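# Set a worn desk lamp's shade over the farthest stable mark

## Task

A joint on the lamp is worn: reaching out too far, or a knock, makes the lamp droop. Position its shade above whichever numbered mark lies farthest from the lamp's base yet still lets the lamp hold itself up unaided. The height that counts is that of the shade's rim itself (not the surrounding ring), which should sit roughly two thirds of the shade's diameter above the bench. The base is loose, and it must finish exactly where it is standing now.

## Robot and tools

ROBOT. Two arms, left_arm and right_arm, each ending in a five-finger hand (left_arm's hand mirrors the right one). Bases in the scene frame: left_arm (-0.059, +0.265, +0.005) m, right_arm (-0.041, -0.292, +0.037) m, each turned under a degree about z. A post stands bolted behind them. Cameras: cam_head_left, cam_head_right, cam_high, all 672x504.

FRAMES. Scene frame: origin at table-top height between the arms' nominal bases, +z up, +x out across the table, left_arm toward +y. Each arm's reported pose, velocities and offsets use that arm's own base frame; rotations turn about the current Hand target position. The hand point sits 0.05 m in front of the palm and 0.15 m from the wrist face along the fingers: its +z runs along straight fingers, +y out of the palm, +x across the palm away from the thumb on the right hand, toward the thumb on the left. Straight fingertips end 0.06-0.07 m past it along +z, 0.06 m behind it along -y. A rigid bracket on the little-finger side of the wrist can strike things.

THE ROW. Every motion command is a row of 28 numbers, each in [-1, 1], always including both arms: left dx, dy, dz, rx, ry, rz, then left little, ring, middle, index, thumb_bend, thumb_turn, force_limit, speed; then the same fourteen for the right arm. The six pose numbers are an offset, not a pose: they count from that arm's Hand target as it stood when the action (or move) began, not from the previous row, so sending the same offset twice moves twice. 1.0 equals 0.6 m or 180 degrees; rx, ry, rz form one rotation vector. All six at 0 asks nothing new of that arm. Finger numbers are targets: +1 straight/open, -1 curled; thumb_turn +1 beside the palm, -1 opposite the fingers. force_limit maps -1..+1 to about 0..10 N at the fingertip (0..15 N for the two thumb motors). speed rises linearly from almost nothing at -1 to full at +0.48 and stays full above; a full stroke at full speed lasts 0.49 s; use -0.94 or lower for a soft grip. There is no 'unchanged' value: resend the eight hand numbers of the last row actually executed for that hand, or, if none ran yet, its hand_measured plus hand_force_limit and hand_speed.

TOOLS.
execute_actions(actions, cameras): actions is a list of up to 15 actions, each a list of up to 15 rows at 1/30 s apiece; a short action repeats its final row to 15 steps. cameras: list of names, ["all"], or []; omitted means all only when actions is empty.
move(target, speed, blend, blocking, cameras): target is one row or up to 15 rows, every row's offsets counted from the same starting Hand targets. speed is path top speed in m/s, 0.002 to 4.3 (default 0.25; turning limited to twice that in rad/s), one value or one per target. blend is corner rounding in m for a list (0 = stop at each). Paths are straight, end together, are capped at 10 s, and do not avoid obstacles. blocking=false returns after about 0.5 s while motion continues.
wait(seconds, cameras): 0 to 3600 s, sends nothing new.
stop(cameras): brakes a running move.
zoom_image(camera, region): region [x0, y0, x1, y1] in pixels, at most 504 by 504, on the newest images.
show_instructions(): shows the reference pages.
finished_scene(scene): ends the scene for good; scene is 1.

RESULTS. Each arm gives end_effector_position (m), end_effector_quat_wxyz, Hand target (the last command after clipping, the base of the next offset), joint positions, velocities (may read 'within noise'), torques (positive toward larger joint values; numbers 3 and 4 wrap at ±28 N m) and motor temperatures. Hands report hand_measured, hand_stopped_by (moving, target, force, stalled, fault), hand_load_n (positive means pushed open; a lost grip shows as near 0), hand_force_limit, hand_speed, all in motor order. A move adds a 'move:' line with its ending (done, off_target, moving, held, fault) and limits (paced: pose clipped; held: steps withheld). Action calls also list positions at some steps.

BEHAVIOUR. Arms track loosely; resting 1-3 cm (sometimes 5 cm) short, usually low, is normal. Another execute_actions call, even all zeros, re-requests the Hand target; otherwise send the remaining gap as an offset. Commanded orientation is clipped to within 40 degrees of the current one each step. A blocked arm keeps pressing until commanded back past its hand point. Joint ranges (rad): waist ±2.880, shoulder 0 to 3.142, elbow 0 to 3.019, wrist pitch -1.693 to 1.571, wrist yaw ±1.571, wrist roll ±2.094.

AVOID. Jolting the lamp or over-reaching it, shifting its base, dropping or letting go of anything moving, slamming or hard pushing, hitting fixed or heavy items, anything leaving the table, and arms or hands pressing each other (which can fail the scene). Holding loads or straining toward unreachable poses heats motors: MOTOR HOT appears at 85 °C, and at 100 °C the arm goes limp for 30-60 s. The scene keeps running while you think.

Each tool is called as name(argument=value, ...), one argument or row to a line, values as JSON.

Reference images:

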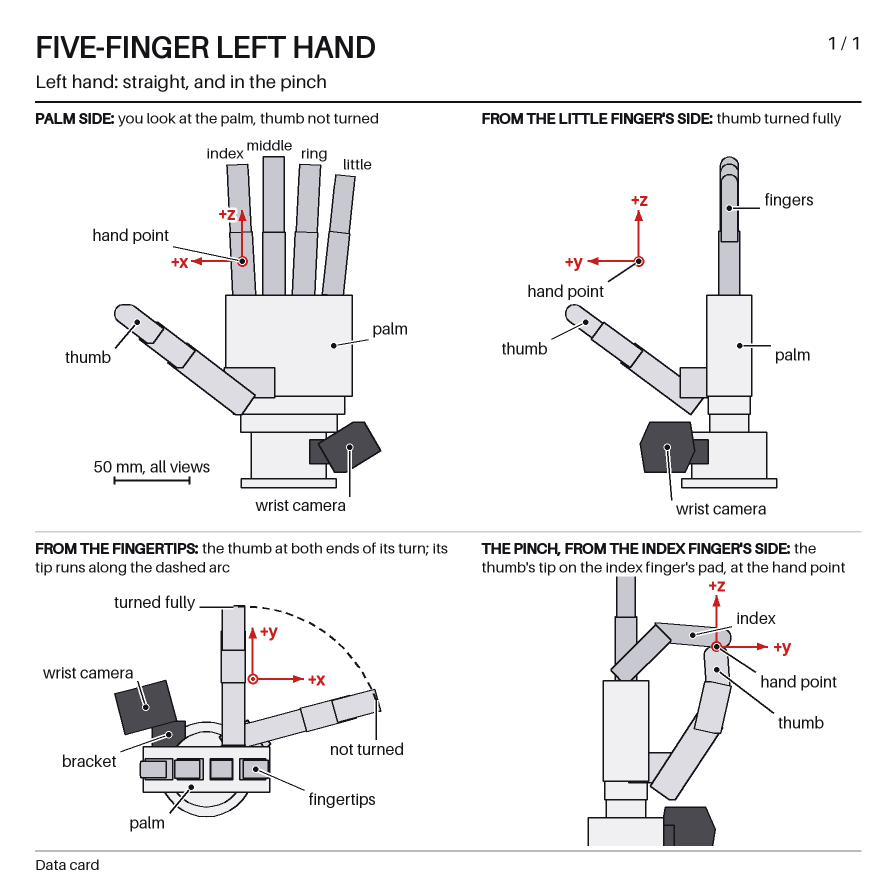

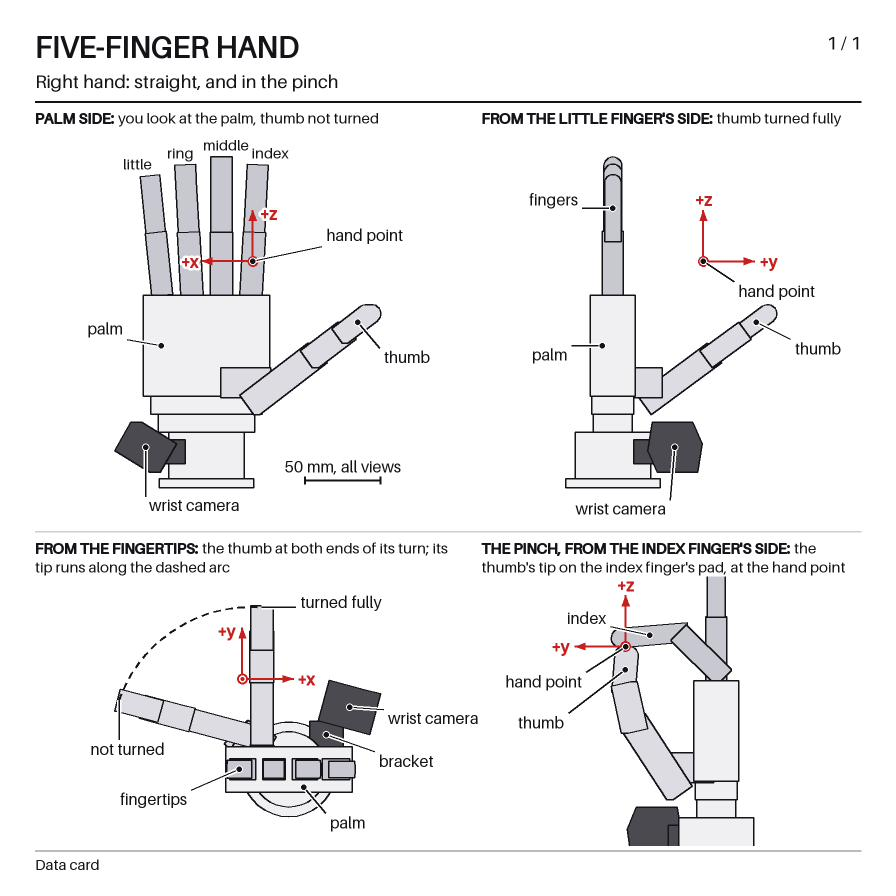

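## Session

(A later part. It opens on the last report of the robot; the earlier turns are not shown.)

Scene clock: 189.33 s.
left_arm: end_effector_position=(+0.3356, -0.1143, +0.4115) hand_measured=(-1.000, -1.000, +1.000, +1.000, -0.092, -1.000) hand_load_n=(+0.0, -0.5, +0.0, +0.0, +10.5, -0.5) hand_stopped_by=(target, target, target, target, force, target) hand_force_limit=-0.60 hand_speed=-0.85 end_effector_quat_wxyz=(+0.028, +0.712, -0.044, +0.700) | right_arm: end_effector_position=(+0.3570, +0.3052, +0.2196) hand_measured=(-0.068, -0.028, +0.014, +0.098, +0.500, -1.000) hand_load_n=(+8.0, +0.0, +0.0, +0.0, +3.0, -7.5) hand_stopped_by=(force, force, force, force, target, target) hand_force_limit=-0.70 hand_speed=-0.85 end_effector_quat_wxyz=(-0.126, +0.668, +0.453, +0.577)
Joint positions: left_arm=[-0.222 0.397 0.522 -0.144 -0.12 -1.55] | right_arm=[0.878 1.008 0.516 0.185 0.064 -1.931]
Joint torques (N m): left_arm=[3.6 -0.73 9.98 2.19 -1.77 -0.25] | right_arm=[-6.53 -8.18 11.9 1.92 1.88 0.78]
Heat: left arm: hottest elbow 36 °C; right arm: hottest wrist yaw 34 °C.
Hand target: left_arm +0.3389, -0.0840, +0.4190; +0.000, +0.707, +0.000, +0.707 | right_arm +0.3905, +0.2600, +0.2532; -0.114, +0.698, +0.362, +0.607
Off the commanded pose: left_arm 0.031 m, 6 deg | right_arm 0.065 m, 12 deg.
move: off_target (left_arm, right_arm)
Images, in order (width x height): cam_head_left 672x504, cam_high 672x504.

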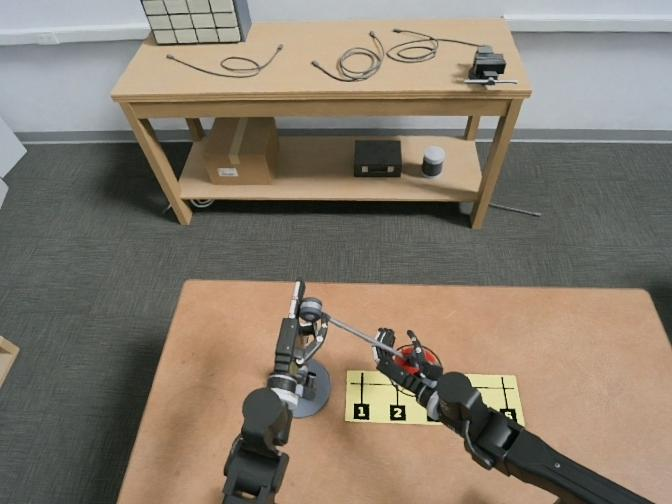

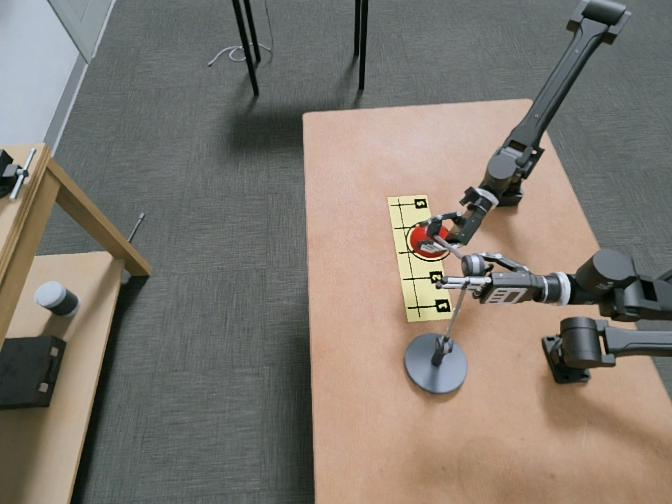

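move(
  target=[
    [0,-0.02,0,0,0,0,-1,-1,1,1,-0.36,-1,-0.6,-0.85,-0.05,0.07,-0.045,0,0,0,-0.4,-0.4,-0.4,-0.4,0.5,-1,-0.7,-0.85],
  ],
  cameras=["cam_high","cam_head_left"],
  speed=0.04,
)

zoom_image(
  camera="cam_head_left",
  region=[240, 270, 440, 450],
)

zoom_image(
  camera="cam_high",
  region=[380, 210, 560, 410],
)

Scene clock: 194.50 s.
left_arm: end_effector_position=(+0.3419, -0.0920, +0.4025) hand_measured=(-1.000, -1.000, +1.000, +1.000, -0.094, -1.000) hand_load_n=(+0.0, +0.0, +0.0, +0.0, -0.5, -1.5) hand_stopped_by=(target, target, target, target, force, target) hand_force_limit=-0.60 hand_speed=-0.85 end_effector_quat_wxyz=(-0.012, +0.719, -0.002, +0.695) | right_arm: end_effector_position=(+0.3579, +0.2971, +0.2150) hand_measured=(-0.068, -0.028, +0.014, +0.098, +0.500, -1.000) hand_load_n=(+1.0, +0.0, +0.0, +0.0, +1.0, -2.5) hand_stopped_by=(force, force, force, force, target, target) hand_force_limit=-0.70 hand_speed=-0.85 end_effector_quat_wxyz=(-0.101, +0.700, +0.384, +0.593)
Joint positions: left_arm=[-0.227 0.386 0.507 -0.155 -0.241 -1.56] | right_arm=[0.941 1.047 0.515 0.243 0.261 -1.828]
Joint torques (N m): left_arm=[-1.73 1.61 11.17 2.89 0.11 -0.18] | right_arm=[-0.56 -4.01 10.66 3.15 0.54 0.28]
Heat: left arm: hottest elbow 37 °C; right arm: hottest wrist yaw 35 °C.
Hand target: left_arm +0.3388, -0.0959, +0.4193; +0.000, +0.707, +0.000, +0.707 | right_arm +0.3605, +0.3019, +0.2259; -0.113, +0.698, +0.362, +0.607
Off the commanded pose: left_arm 0.017 m, 2 deg | right_arm 0.013 m, 3 deg.
move: off_target (left_arm, right_arm)
Images, in order (width x height): cam_head_left 672x504, cam_high 672x504.

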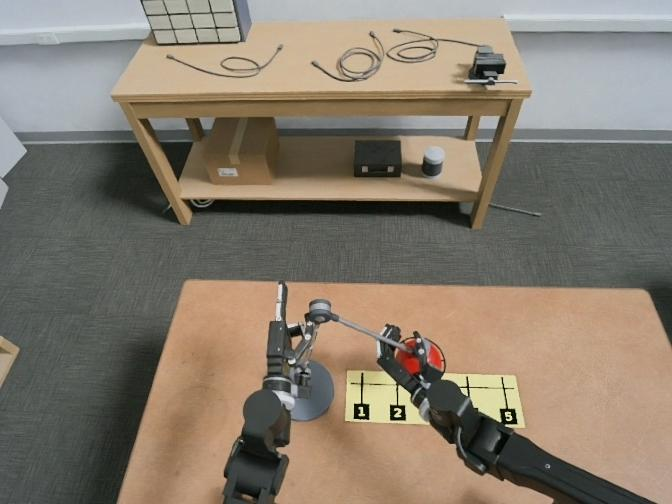

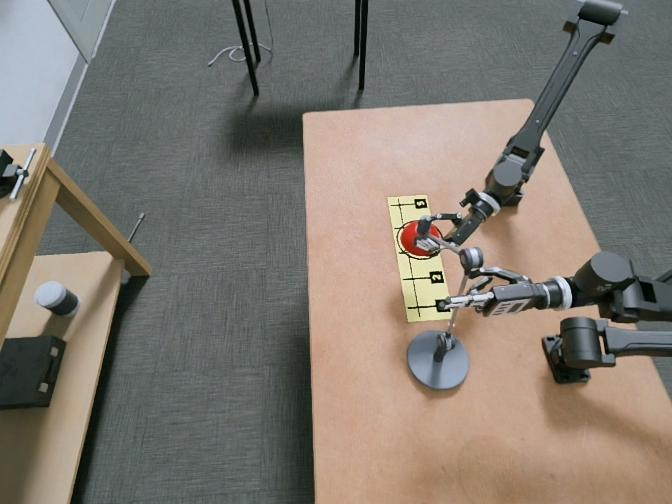

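Scaled by 2.520 from the camera's image (finer frame: 960x720).

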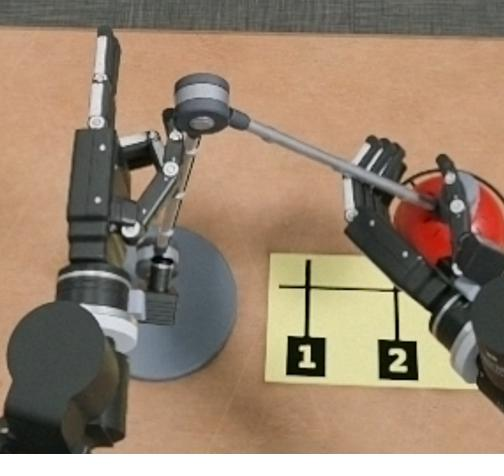

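Scaled by 2.520 from the camera's image (finer frame: 960x720).

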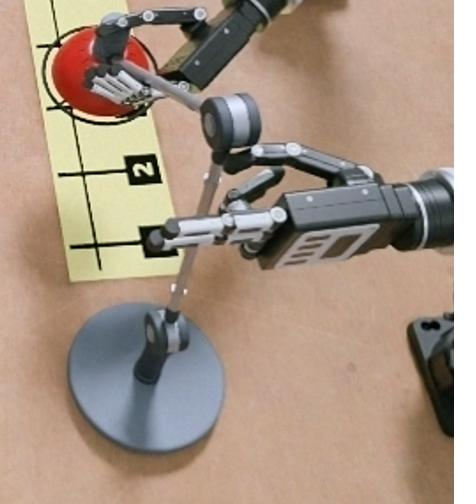

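move(
  target=[
    [-0.183,0,0,0,0,0,-1,-1,1,1,0.5,-1,0,-0.3,0,0,0,0,0,0,-0.4,-0.4,-0.4,-0.4,0.5,-1,-0.7,-0.85],
    [-0.183,-0.125,0.142,0,0,0,1,1,1,1,1,1,0,-0.3,0,0,0,0,0,0,-0.4,-0.4,-0.4,-0.4,0.5,-1,-0.7,-0.85],
    [-0.183,-0.24,0.142,0,0,0,1,1,1,1,1,1,0,-0.3,0,0,0,0,0,0,-0.4,-0.4,-0.4,-0.4,0.5,-1,-0.7,-0.85],
  ],
  cameras=["all"],
  speed=0.1,
)

Scene clock: 202.43 s.
left_arm: end_effector_position=(+0.2304, -0.2428, +0.4764) hand_measured=(+1.000, +1.000, +1.000, +1.000, +1.000, +1.000) hand_load_n=(+0.0, +0.0, +0.0, +0.0, +0.0, +0.0) hand_stopped_by=(target, target, target, target, target, target) hand_force_limit=0.00 hand_speed=-0.30 end_effector_quat_wxyz=(-0.024, +0.711, -0.022, +0.702) | right_arm: end_effector_position=(+0.3546, +0.3019, +0.2141) hand_measured=(-0.068, -0.028, +0.014, +0.098, +0.500, -1.000) hand_load_n=(+2.0, +0.0, +0.0, +0.0, +0.5, -1.5) hand_stopped_by=(force, force, force, force, target, target) hand_force_limit=-0.70 hand_speed=-0.85 end_effector_quat_wxyz=(-0.110, +0.700, +0.383, +0.593)
Joint positions: left_arm=[-1.374 0.553 0.737 -0.25 -1.377 -1.571] | right_arm=[0.952 1.05 0.515 0.249 0.258 -1.813]
Joint torques (N m): left_arm=[-1.32 0.38 12.56 2.43 -0.07 -0.1] | right_arm=[-1.03 -4.72 10.58 2.59 0.65 0.13]
Heat: left arm: hottest elbow 37 °C; right arm: hottest wrist yaw 34 °C.
Hand target: left_arm +0.2291, -0.2399, +0.5044; +0.000, +0.707, +0.000, +0.707 | right_arm +0.3604, +0.3019, +0.2260; -0.113, +0.698, +0.362, +0.607
Off the commanded pose: left_arm 0.028 m, 4 deg | right_arm 0.013 m, 3 deg.
move: off_target (left_arm); target 2's new numbers were sent with left_arm's hand 0.026 m and 3 deg from that target

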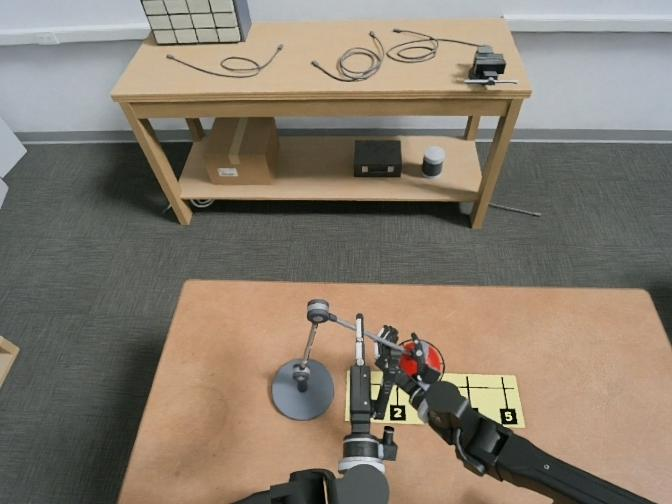

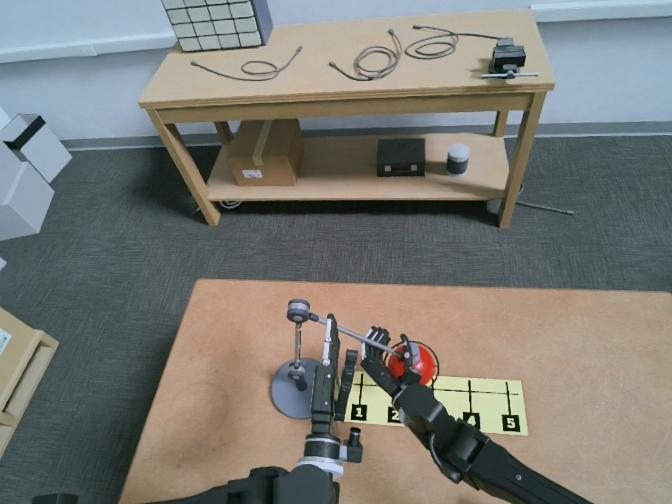

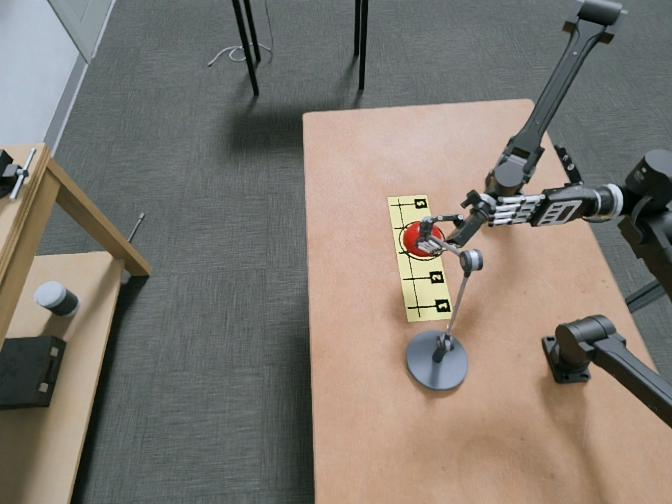

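zoom_image(
  camera="cam_head_left",
  region=[250, 280, 470, 440],
)

zoom_image(
  camera="cam_high",
  region=[380, 170, 560, 410],
)

Scaled by 2.291 from the camera's image (finer frame: 960x720).

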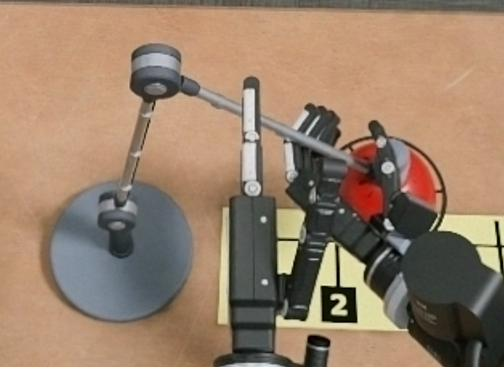

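Scaled by 2.100 from the camera's image (finer frame: 960x720).

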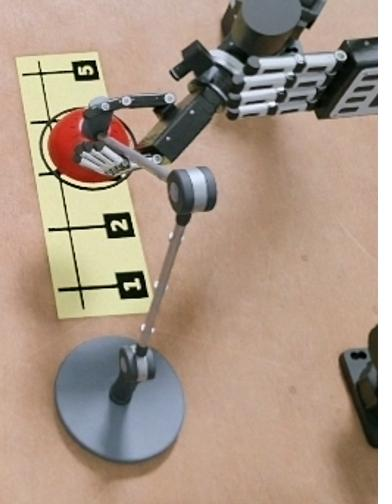

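move(
  target=[
    [0.1,0,0.07,0,0,0,1,1,1,1,1,1,0,-0.3,0,0,0,0,0,0,-0.4,-0.4,-0.4,-0.4,0.5,-1,-0.7,-0.85],
    [0.269,0,0.059,0,0,0,1,1,1,1,1,1,0,-0.3,0,0,0,0,0,0,-0.4,-0.4,-0.4,-0.4,0.5,-1,-0.7,-0.85],
  ],
  cameras=["all"],
  speed=0.1,
)

zoom_image(
  camera="cam_head_left",
  region=[250, 240, 450, 420],
)

zoom_image(
  camera="cam_high",
  region=[380, 170, 560, 350],
)

Scene clock: 206.60 s.
left_arm: end_effector_position=(+0.3892, -0.2408, +0.5062) hand_measured=(+1.000, +1.000, +1.000, +1.000, +1.000, +1.000) hand_load_n=(+0.0, +0.0, +0.0, +0.0, -0.5, +0.0) hand_stopped_by=(target, target, target, target, target, target) hand_force_limit=0.00 hand_speed=-0.30 end_effector_quat_wxyz=(-0.014, +0.723, -0.016, +0.691) | right_arm: end_effector_position=(+0.3546, +0.3019, +0.2141) hand_measured=(-0.068, -0.028, +0.014, +0.098, +0.500, -1.000) hand_load_n=(+1.5, +0.0, +0.0, +0.0, +0.5, -2.0) hand_stopped_by=(force, force, force, force, target, target) hand_force_limit=-0.70 hand_speed=-0.85 end_effector_quat_wxyz=(-0.110, +0.700, +0.383, +0.593)
Joint positions: left_arm=[-0.744 0.811 0.915 -0.166 -0.743 -1.571] | right_arm=[0.952 1.05 0.515 0.249 0.258 -1.813]
Joint torques (N m): left_arm=[-0.38 -2.08 13.26 3 0.07 -0.06] | right_arm=[-0.91 -4.89 10.4 2.63 0.66 0.1]
Heat: left arm: hottest elbow 38 °C; right arm: hottest wrist yaw 34 °C.
Hand target: left_arm +0.3905, -0.2399, +0.5397; +0.000, +0.707, +0.000, +0.707 | right_arm +0.3604, +0.3019, +0.2260; -0.113, +0.698, +0.362, +0.607
Off the commanded pose: left_arm 0.034 m, 4 deg | right_arm 0.013 m, 3 deg.
move: off_target (left_arm)

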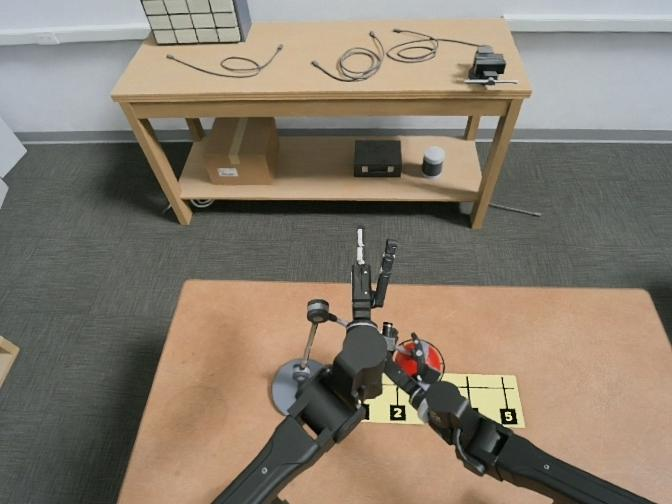

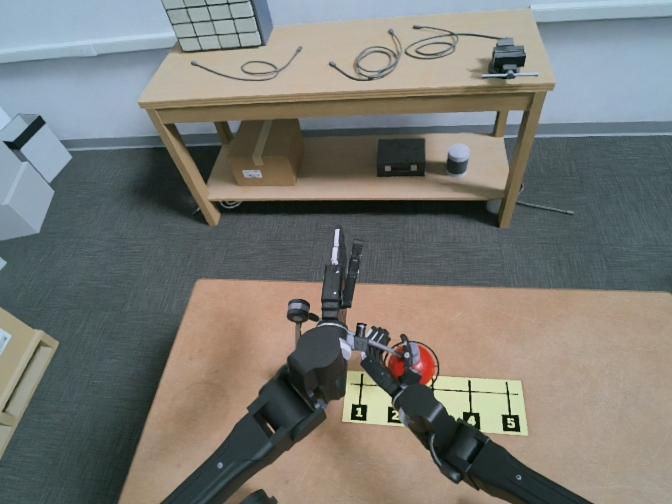

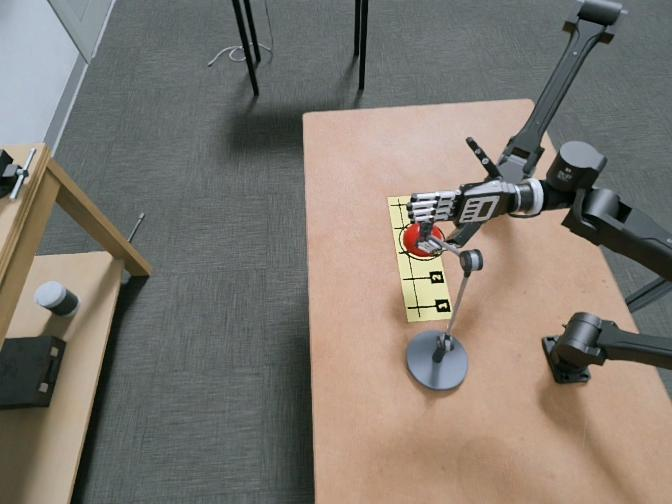

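Scaled by 2.520 from the camera's image (finer frame: 960x720).

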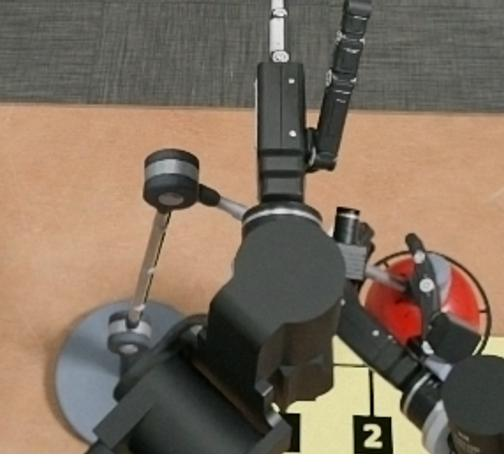

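Scaled by 2.800 from the camera's image (finer frame: 960x720).

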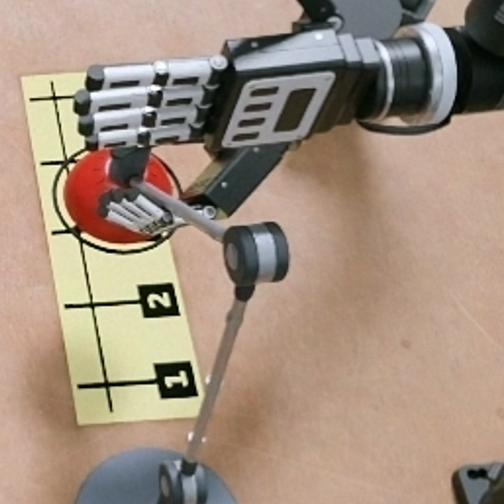

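move(
  target=[
    [0,0,0.1,0,0,0,1,1,1,1,1,1,0,-0.3,0,0,0,0,0,0,1,1,1,1,1,-1,0,-0.7],
    [0,0,0.1,0,0,0,1,1,1,1,1,1,0,-0.3,-0.14,-0.12,0.06,0,0,0,1,1,1,1,1,-1,0,-0.7],
  ],
  cameras=["all"],
  speed=0.06,
)

zoom_image(
  camera="cam_head_left",
  region=[250, 270, 450, 430],
)

zoom_image(
  camera="cam_high",
  region=[380, 170, 560, 410],
)

Scene clock: 212.07 s.
left_arm: end_effector_position=(+0.3884, -0.2404, +0.5824) hand_measured=(+1.000, +1.000, +1.000, +1.000, +1.000, +1.000) hand_load_n=(+0.0, +0.0, +0.0, +0.0, +0.0, +0.0) hand_stopped_by=(target, target, target, target, target, target) hand_force_limit=0.00 hand_speed=-0.30 end_effector_quat_wxyz=(-0.002, +0.711, -0.004, +0.703) | right_arm: end_effector_position=(+0.2818, +0.2295, +0.2728) hand_measured=(+1.000, +1.000, +1.000, +1.000, +1.000, -1.000) hand_load_n=(+0.0, +0.0, +0.0, +0.0, +0.0, +0.0) hand_stopped_by=(target, target, target, target, target, target) hand_force_limit=0.00 hand_speed=-0.70 end_effector_quat_wxyz=(-0.112, +0.694, +0.355, +0.616)
Joint positions: left_arm=[-0.744 0.843 1.099 -0.271 -0.741 -1.571] | right_arm=[1.07 0.578 0.446 -0.106 0.405 -1.768]
Joint torques (N m): left_arm=[-1.44 -2.9 12.77 1.62 0.05 -0.02] | right_arm=[0.44 0.03 9.26 1.33 0.14 0.01]
Motor temperatures (°C): left_arm=[27 30 39 28 34 30] | right_arm=[32 33 33 28 34 30]
Heat: left arm: hottest elbow 39 °C; right arm: hottest wrist yaw 34 °C.
Hand target: left_arm +0.3904, -0.2399, +0.5998; +0.000, +0.707, +0.000, +0.707 | right_arm +0.2764, +0.2300, +0.2619; -0.114, +0.698, +0.362, +0.607
Off the commanded pose: left_arm 0.018 m, 1 deg | right_arm 0.012 m, 1 deg.
move: off_target (left_arm, right_arm)

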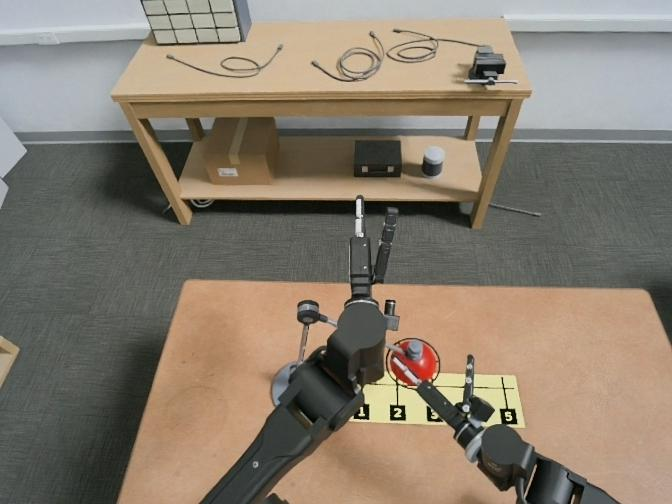

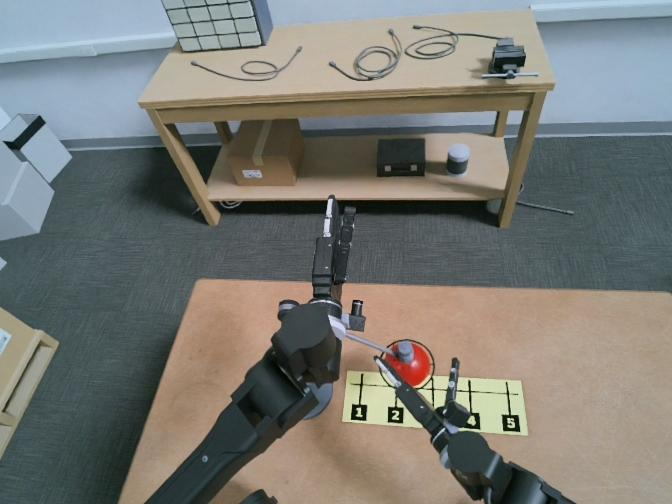

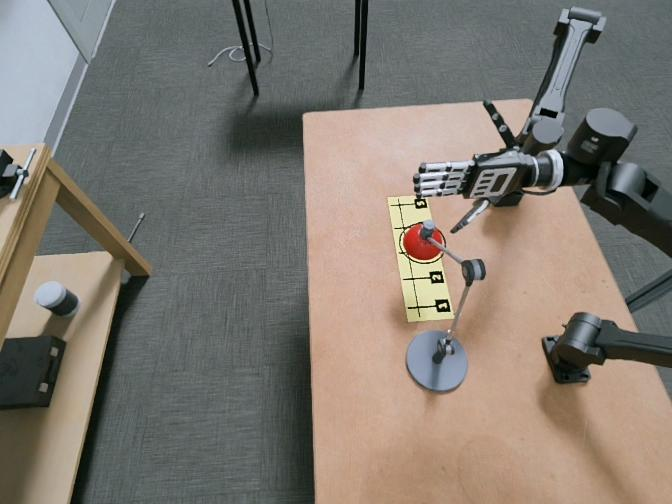

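Scaled by 2.520 from the camera's image (finer frame: 960x720).

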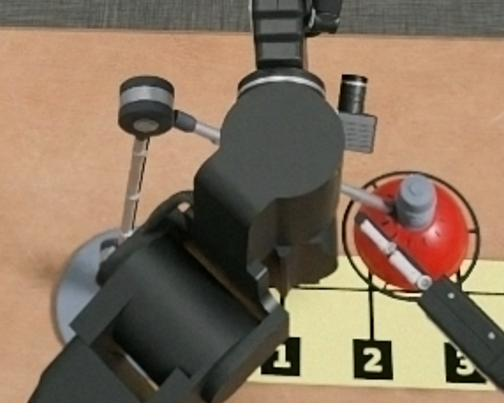

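Scaled by 2.100 from the camera's image (finer frame: 960x720).

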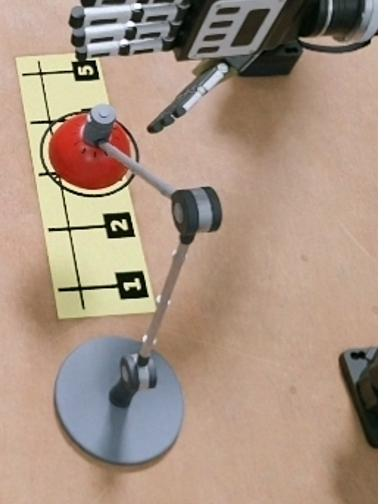

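move(
  target=[
    [0,0,0,0,0,0,1,1,1,1,1,1,0,-0.3,-0.06,0.09,0.045,-0.1351,-0.1263,-0.185,1,1,1,1,1,-1,0,-0.7],
  ],
  cameras=["all"],
  speed=0.1,
)

zoom_image(
  camera="cam_high",
  region=[380, 170, 560, 410],
)

Scene clock: 217.47 s.
left_arm: end_effector_position=(+0.3884, -0.2404, +0.5824) hand_measured=(+1.000, +1.000, +1.000, +1.000, +1.000, +1.000) hand_load_n=(+0.0, +0.0, +0.0, +0.0, +0.0, +0.0) hand_stopped_by=(target, target, target, target, target, target) hand_force_limit=0.00 hand_speed=-0.30 end_effector_quat_wxyz=(-0.002, +0.711, -0.004, +0.703) | right_arm: end_effector_position=(+0.2427, +0.2688, +0.2794) hand_measured=(+1.000, +1.000, +1.000, +1.000, +1.000, -1.000) hand_load_n=(+0.0, +0.0, +0.0, +0.0, +0.0, +0.0) hand_stopped_by=(target, target, target, target, target, target) hand_force_limit=0.00 hand_speed=-0.70 end_effector_quat_wxyz=(+0.283, +0.666, +0.279, +0.631)
Joint positions: left_arm=[-0.744 0.843 1.099 -0.271 -0.741 -1.571] | right_arm=[1.427 1.229 0.614 0.273 1.444 -2.05]
Joint torques (N m): left_arm=[-0.91 -2.49 12.49 1.78 0.07 0.02] | right_arm=[0.5 -5.54 12.01 0.77 0.36 -0.02]
Heat: left arm: hottest elbow 39 °C; right arm: hottest elbow 34 °C.
Hand target: left_arm +0.3904, -0.2399, +0.5998; +0.000, +0.707, +0.000, +0.707 | right_arm +0.2405, +0.2839, +0.2890; +0.281, +0.648, +0.282, +0.649
Off the commanded pose: left_arm 0.018 m, 1 deg | right_arm 0.018 m, 3 deg.
joint sent to its limit (right arm) — joint 6 (wrist roll), lower limit. The joint targets still meet the commanded pose.
move: off_target (right_arm)

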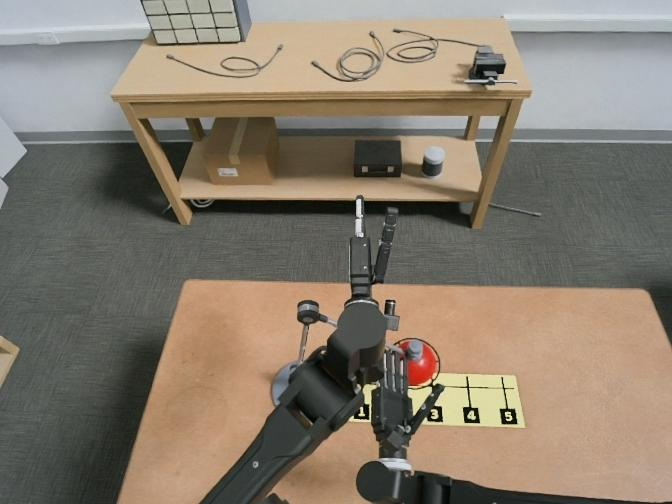

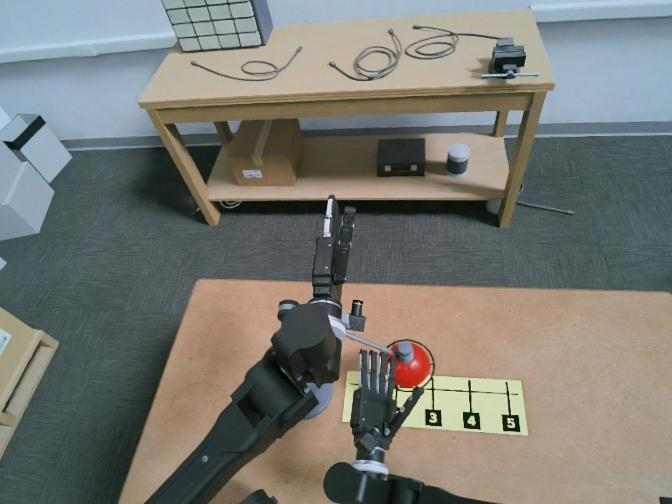

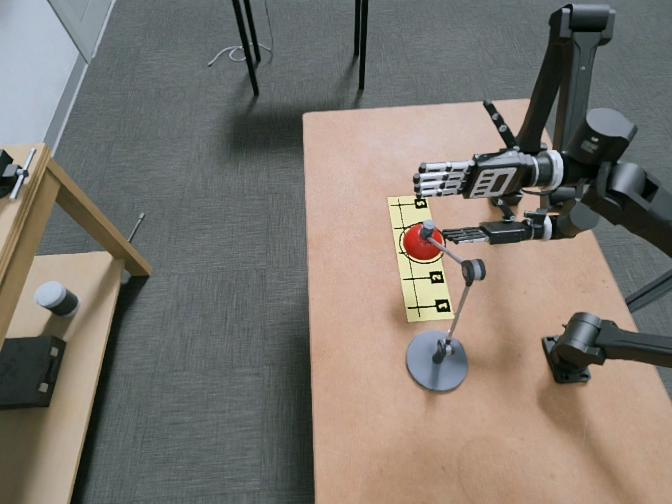

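Scaled by 2.100 from the camera's image (finer frame: 960x720).

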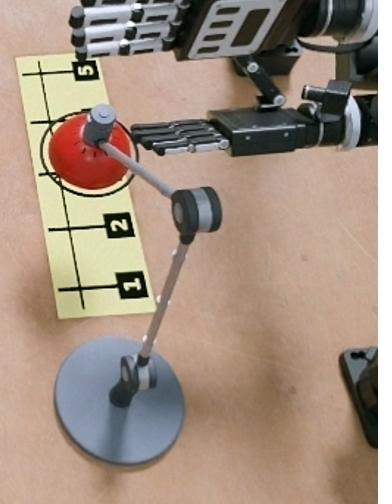

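move(
  target=[
    [0,0,0,0,0,0,1,1,1,1,1,1,0,-0.3,0,0.05,0.01,0,0,0,1,1,1,1,1,-1,0,-0.7],
  ],
  cameras=["all"],
  speed=0.08,
)

zoom_image(
  camera="cam_high",
  region=[380, 190, 540, 350],
)

zoom_image(
  camera="cam_head_left",
  region=[290, 290, 450, 450],
)

zoom_image(
  camera="cam_head_right",
  region=[290, 290, 450, 450],
)

Scene clock: 218.57 s.
left_arm: end_effector_position=(+0.3884, -0.2404, +0.5824) hand_measured=(+1.000, +1.000, +1.000, +1.000, +1.000, +1.000) hand_load_n=(+0.0, +0.0, +0.0, +0.0, +0.0, +0.0) hand_stopped_by=(target, target, target, target, target, target) hand_force_limit=0.00 hand_speed=-0.30 end_effector_quat_wxyz=(-0.002, +0.711, -0.004, +0.703) | right_arm: end_effector_position=(+0.2430, +0.2994, +0.2866) hand_measured=(+1.000, +1.000, +1.000, +1.000, +1.000, -1.000) hand_load_n=(+0.0, +0.0, +0.0, +0.0, +0.0, +0.0) hand_stopped_by=(target, target, target, target, target, target) hand_force_limit=0.00 hand_speed=-0.70 end_effector_quat_wxyz=(+0.283, +0.664, +0.279, +0.633)
Joint positions: left_arm=[-0.744 0.843 1.099 -0.271 -0.741 -1.571] | right_arm=[1.438 1.302 0.697 0.265 1.454 -2.05]
Joint torques (N m): left_arm=[-0.67 -2.73 12.74 1.48 0.03 -0.01] | right_arm=[1.67 -7.12 11.92 0.77 0.37 -0.05]
Heat: left arm: hottest elbow 39 °C; right arm: hottest elbow 34 °C.
Hand target: left_arm +0.3904, -0.2399, +0.5998; +0.000, +0.707, +0.000, +0.707 | right_arm +0.2404, +0.3140, +0.2950; +0.281, +0.648, +0.282, +0.649
Off the commanded pose: left_arm 0.018 m, 1 deg | right_arm 0.017 m, 3 deg.
joint sent to its limit (right arm) — joint 6 (wrist roll), lower limit. The joint targets still meet the commanded pose.
move: off_target (right_arm)

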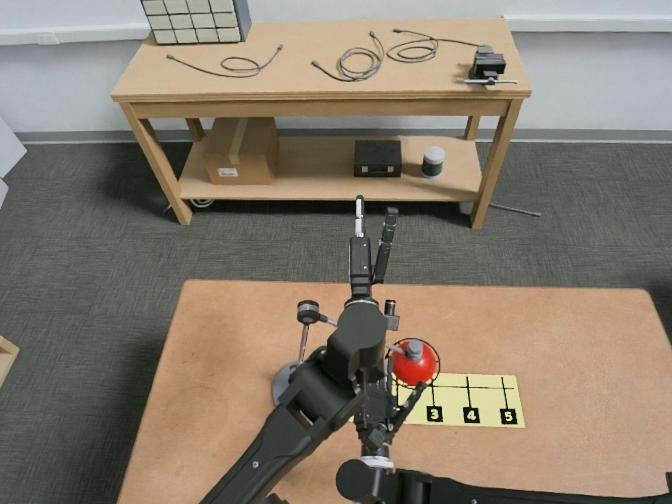

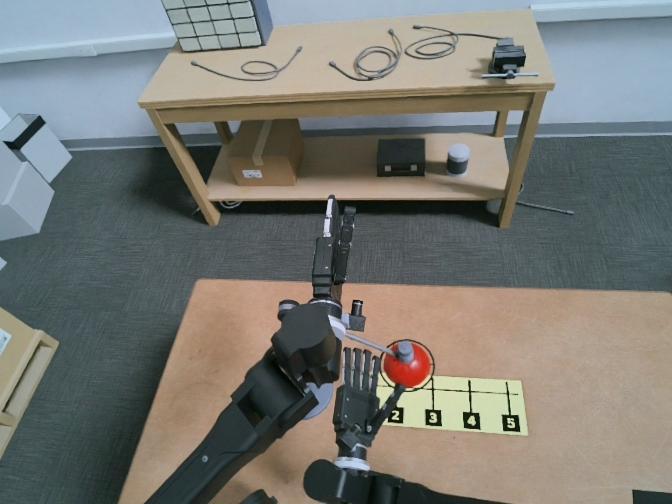

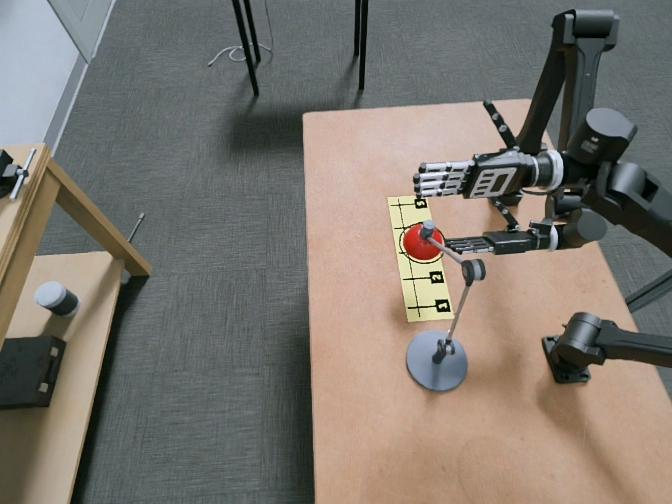

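Scaled by 3.150 from the camera's image (finer frame: 960x720).

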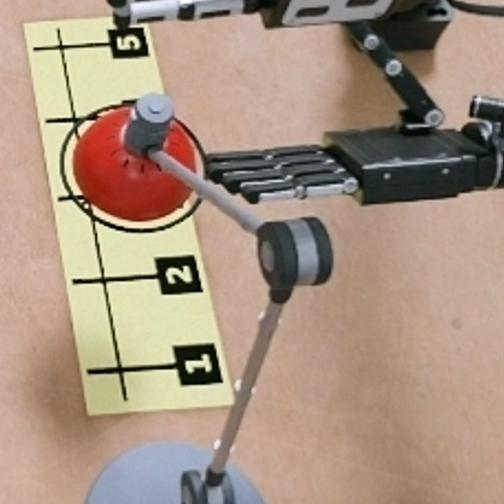

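Scaled by 3.150 from the camera's image (finer frame: 960x720).

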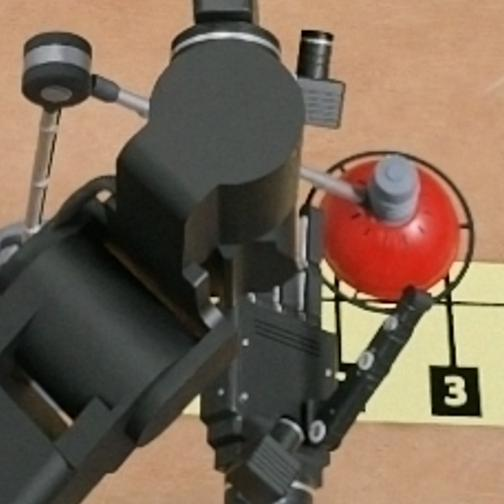

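Scaled by 3.150 from the camera's image (finer frame: 960x720).

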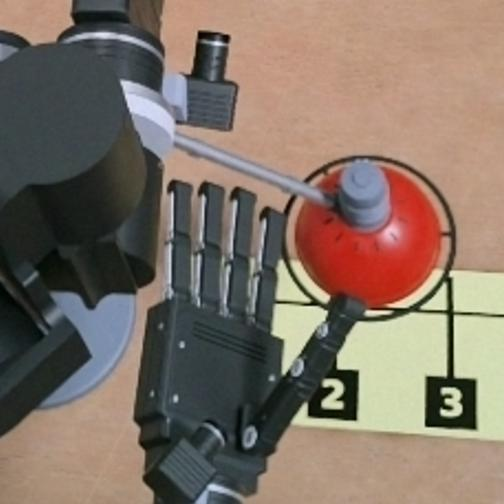

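move(
  target=[
    [0,0,0,0,0,0,1,1,1,1,1,1,0,-0.3,0.1,0.01,-0.005,0,0,0,1,1,1,1,1,-1,0,-0.7],
  ],
  cameras=["all"],
  speed=0.06,
)

zoom_image(
  camera="cam_high",
  region=[380, 190, 540, 350],
)

zoom_image(
  camera="cam_head_right",
  region=[290, 290, 450, 450],
)

Scene clock: 220.77 s.
left_arm: end_effector_position=(+0.3884, -0.2404, +0.5824) hand_measured=(+1.000, +1.000, +1.000, +1.000, +1.000, +1.000) hand_load_n=(+0.0, +0.0, +0.0, +0.0, +0.0, +0.0) hand_stopped_by=(target, target, target, target, target, target) hand_force_limit=0.00 hand_speed=-0.30 end_effector_quat_wxyz=(-0.002, +0.711, -0.004, +0.703) | right_arm: end_effector_position=(+0.2917, +0.3131, +0.2824) hand_measured=(+1.000, +1.000, +1.000, +1.000, +1.000, -1.000) hand_load_n=(+0.0, +0.0, +0.0, +0.0, +0.0, +0.0) hand_stopped_by=(target, target, target, target, target, target) hand_force_limit=0.00 hand_speed=-0.70 end_effector_quat_wxyz=(+0.267, +0.678, +0.287, +0.622)
Joint positions: left_arm=[-0.744 0.843 1.099 -0.271 -0.741 -1.571] | right_arm=[1.322 1.346 0.753 0.256 1.314 -2.05]
Joint torques (N m): left_arm=[-0.62 -1.67 12.55 1.48 0.09 0] | right_arm=[-1.32 -6.65 12.66 0.9 0.37 -0.02]
Heat: left arm: hottest elbow 39 °C; right arm: hottest elbow 34 °C.
Hand target: left_arm +0.3904, -0.2399, +0.5998; +0.000, +0.707, +0.000, +0.707 | right_arm +0.3005, +0.3201, +0.2920; +0.281, +0.648, +0.282, +0.649
Off the commanded pose: left_arm 0.018 m, 1 deg | right_arm 0.015 m, 5 deg.
joint sent to its limit (right arm) — joint 6 (wrist roll), lower limit. The joint targets are off in orientation, not in position.
move: off_target (right_arm)

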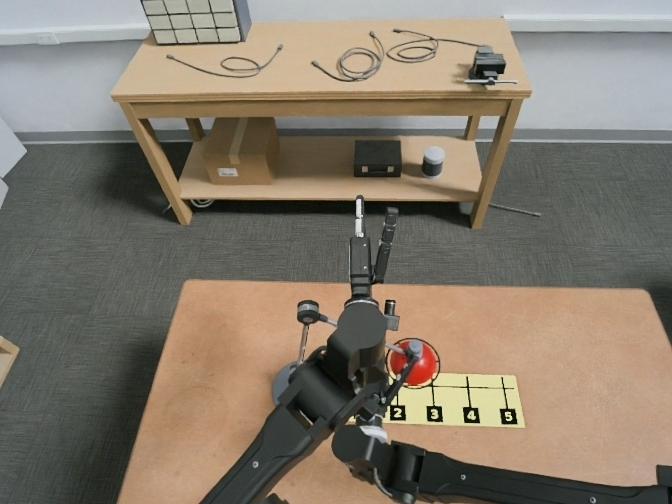

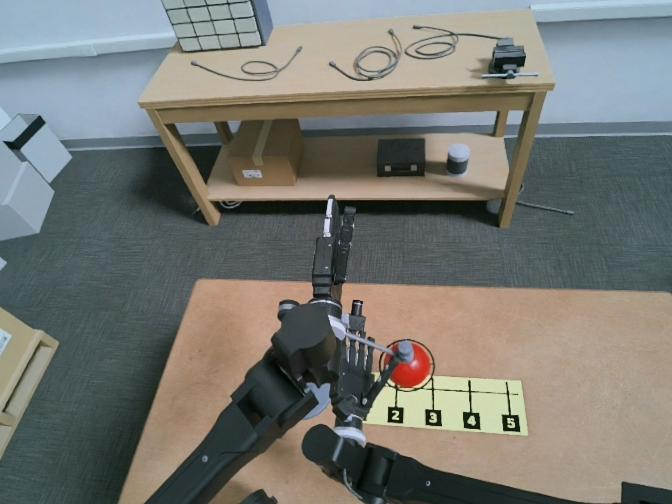

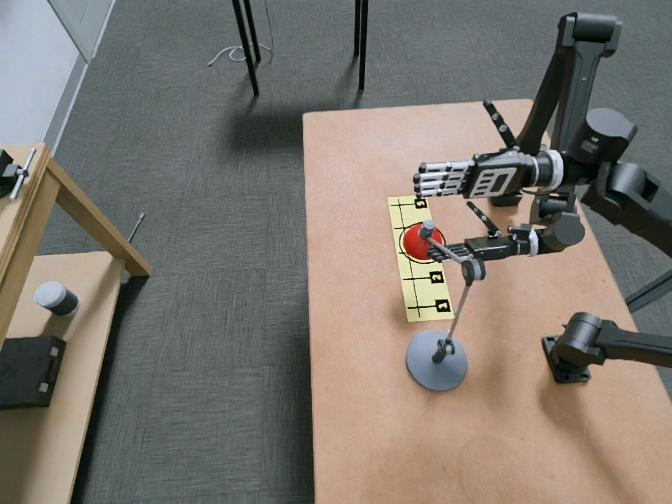

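Scaled by 3.150 from the camera's image (finer frame: 960x720).

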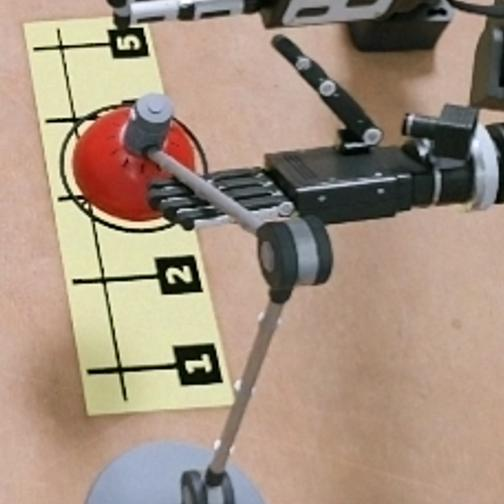

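Scaled by 3.150 from the camera's image (finer frame: 960x720).

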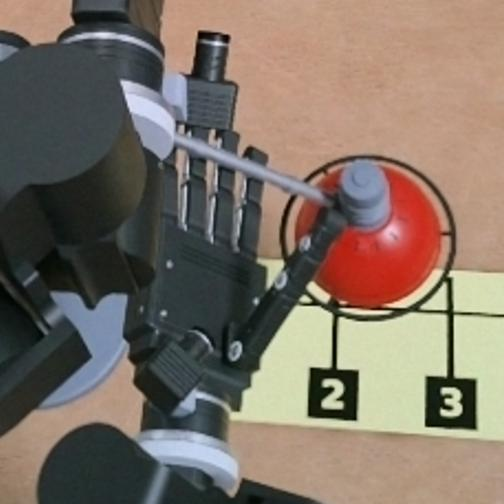

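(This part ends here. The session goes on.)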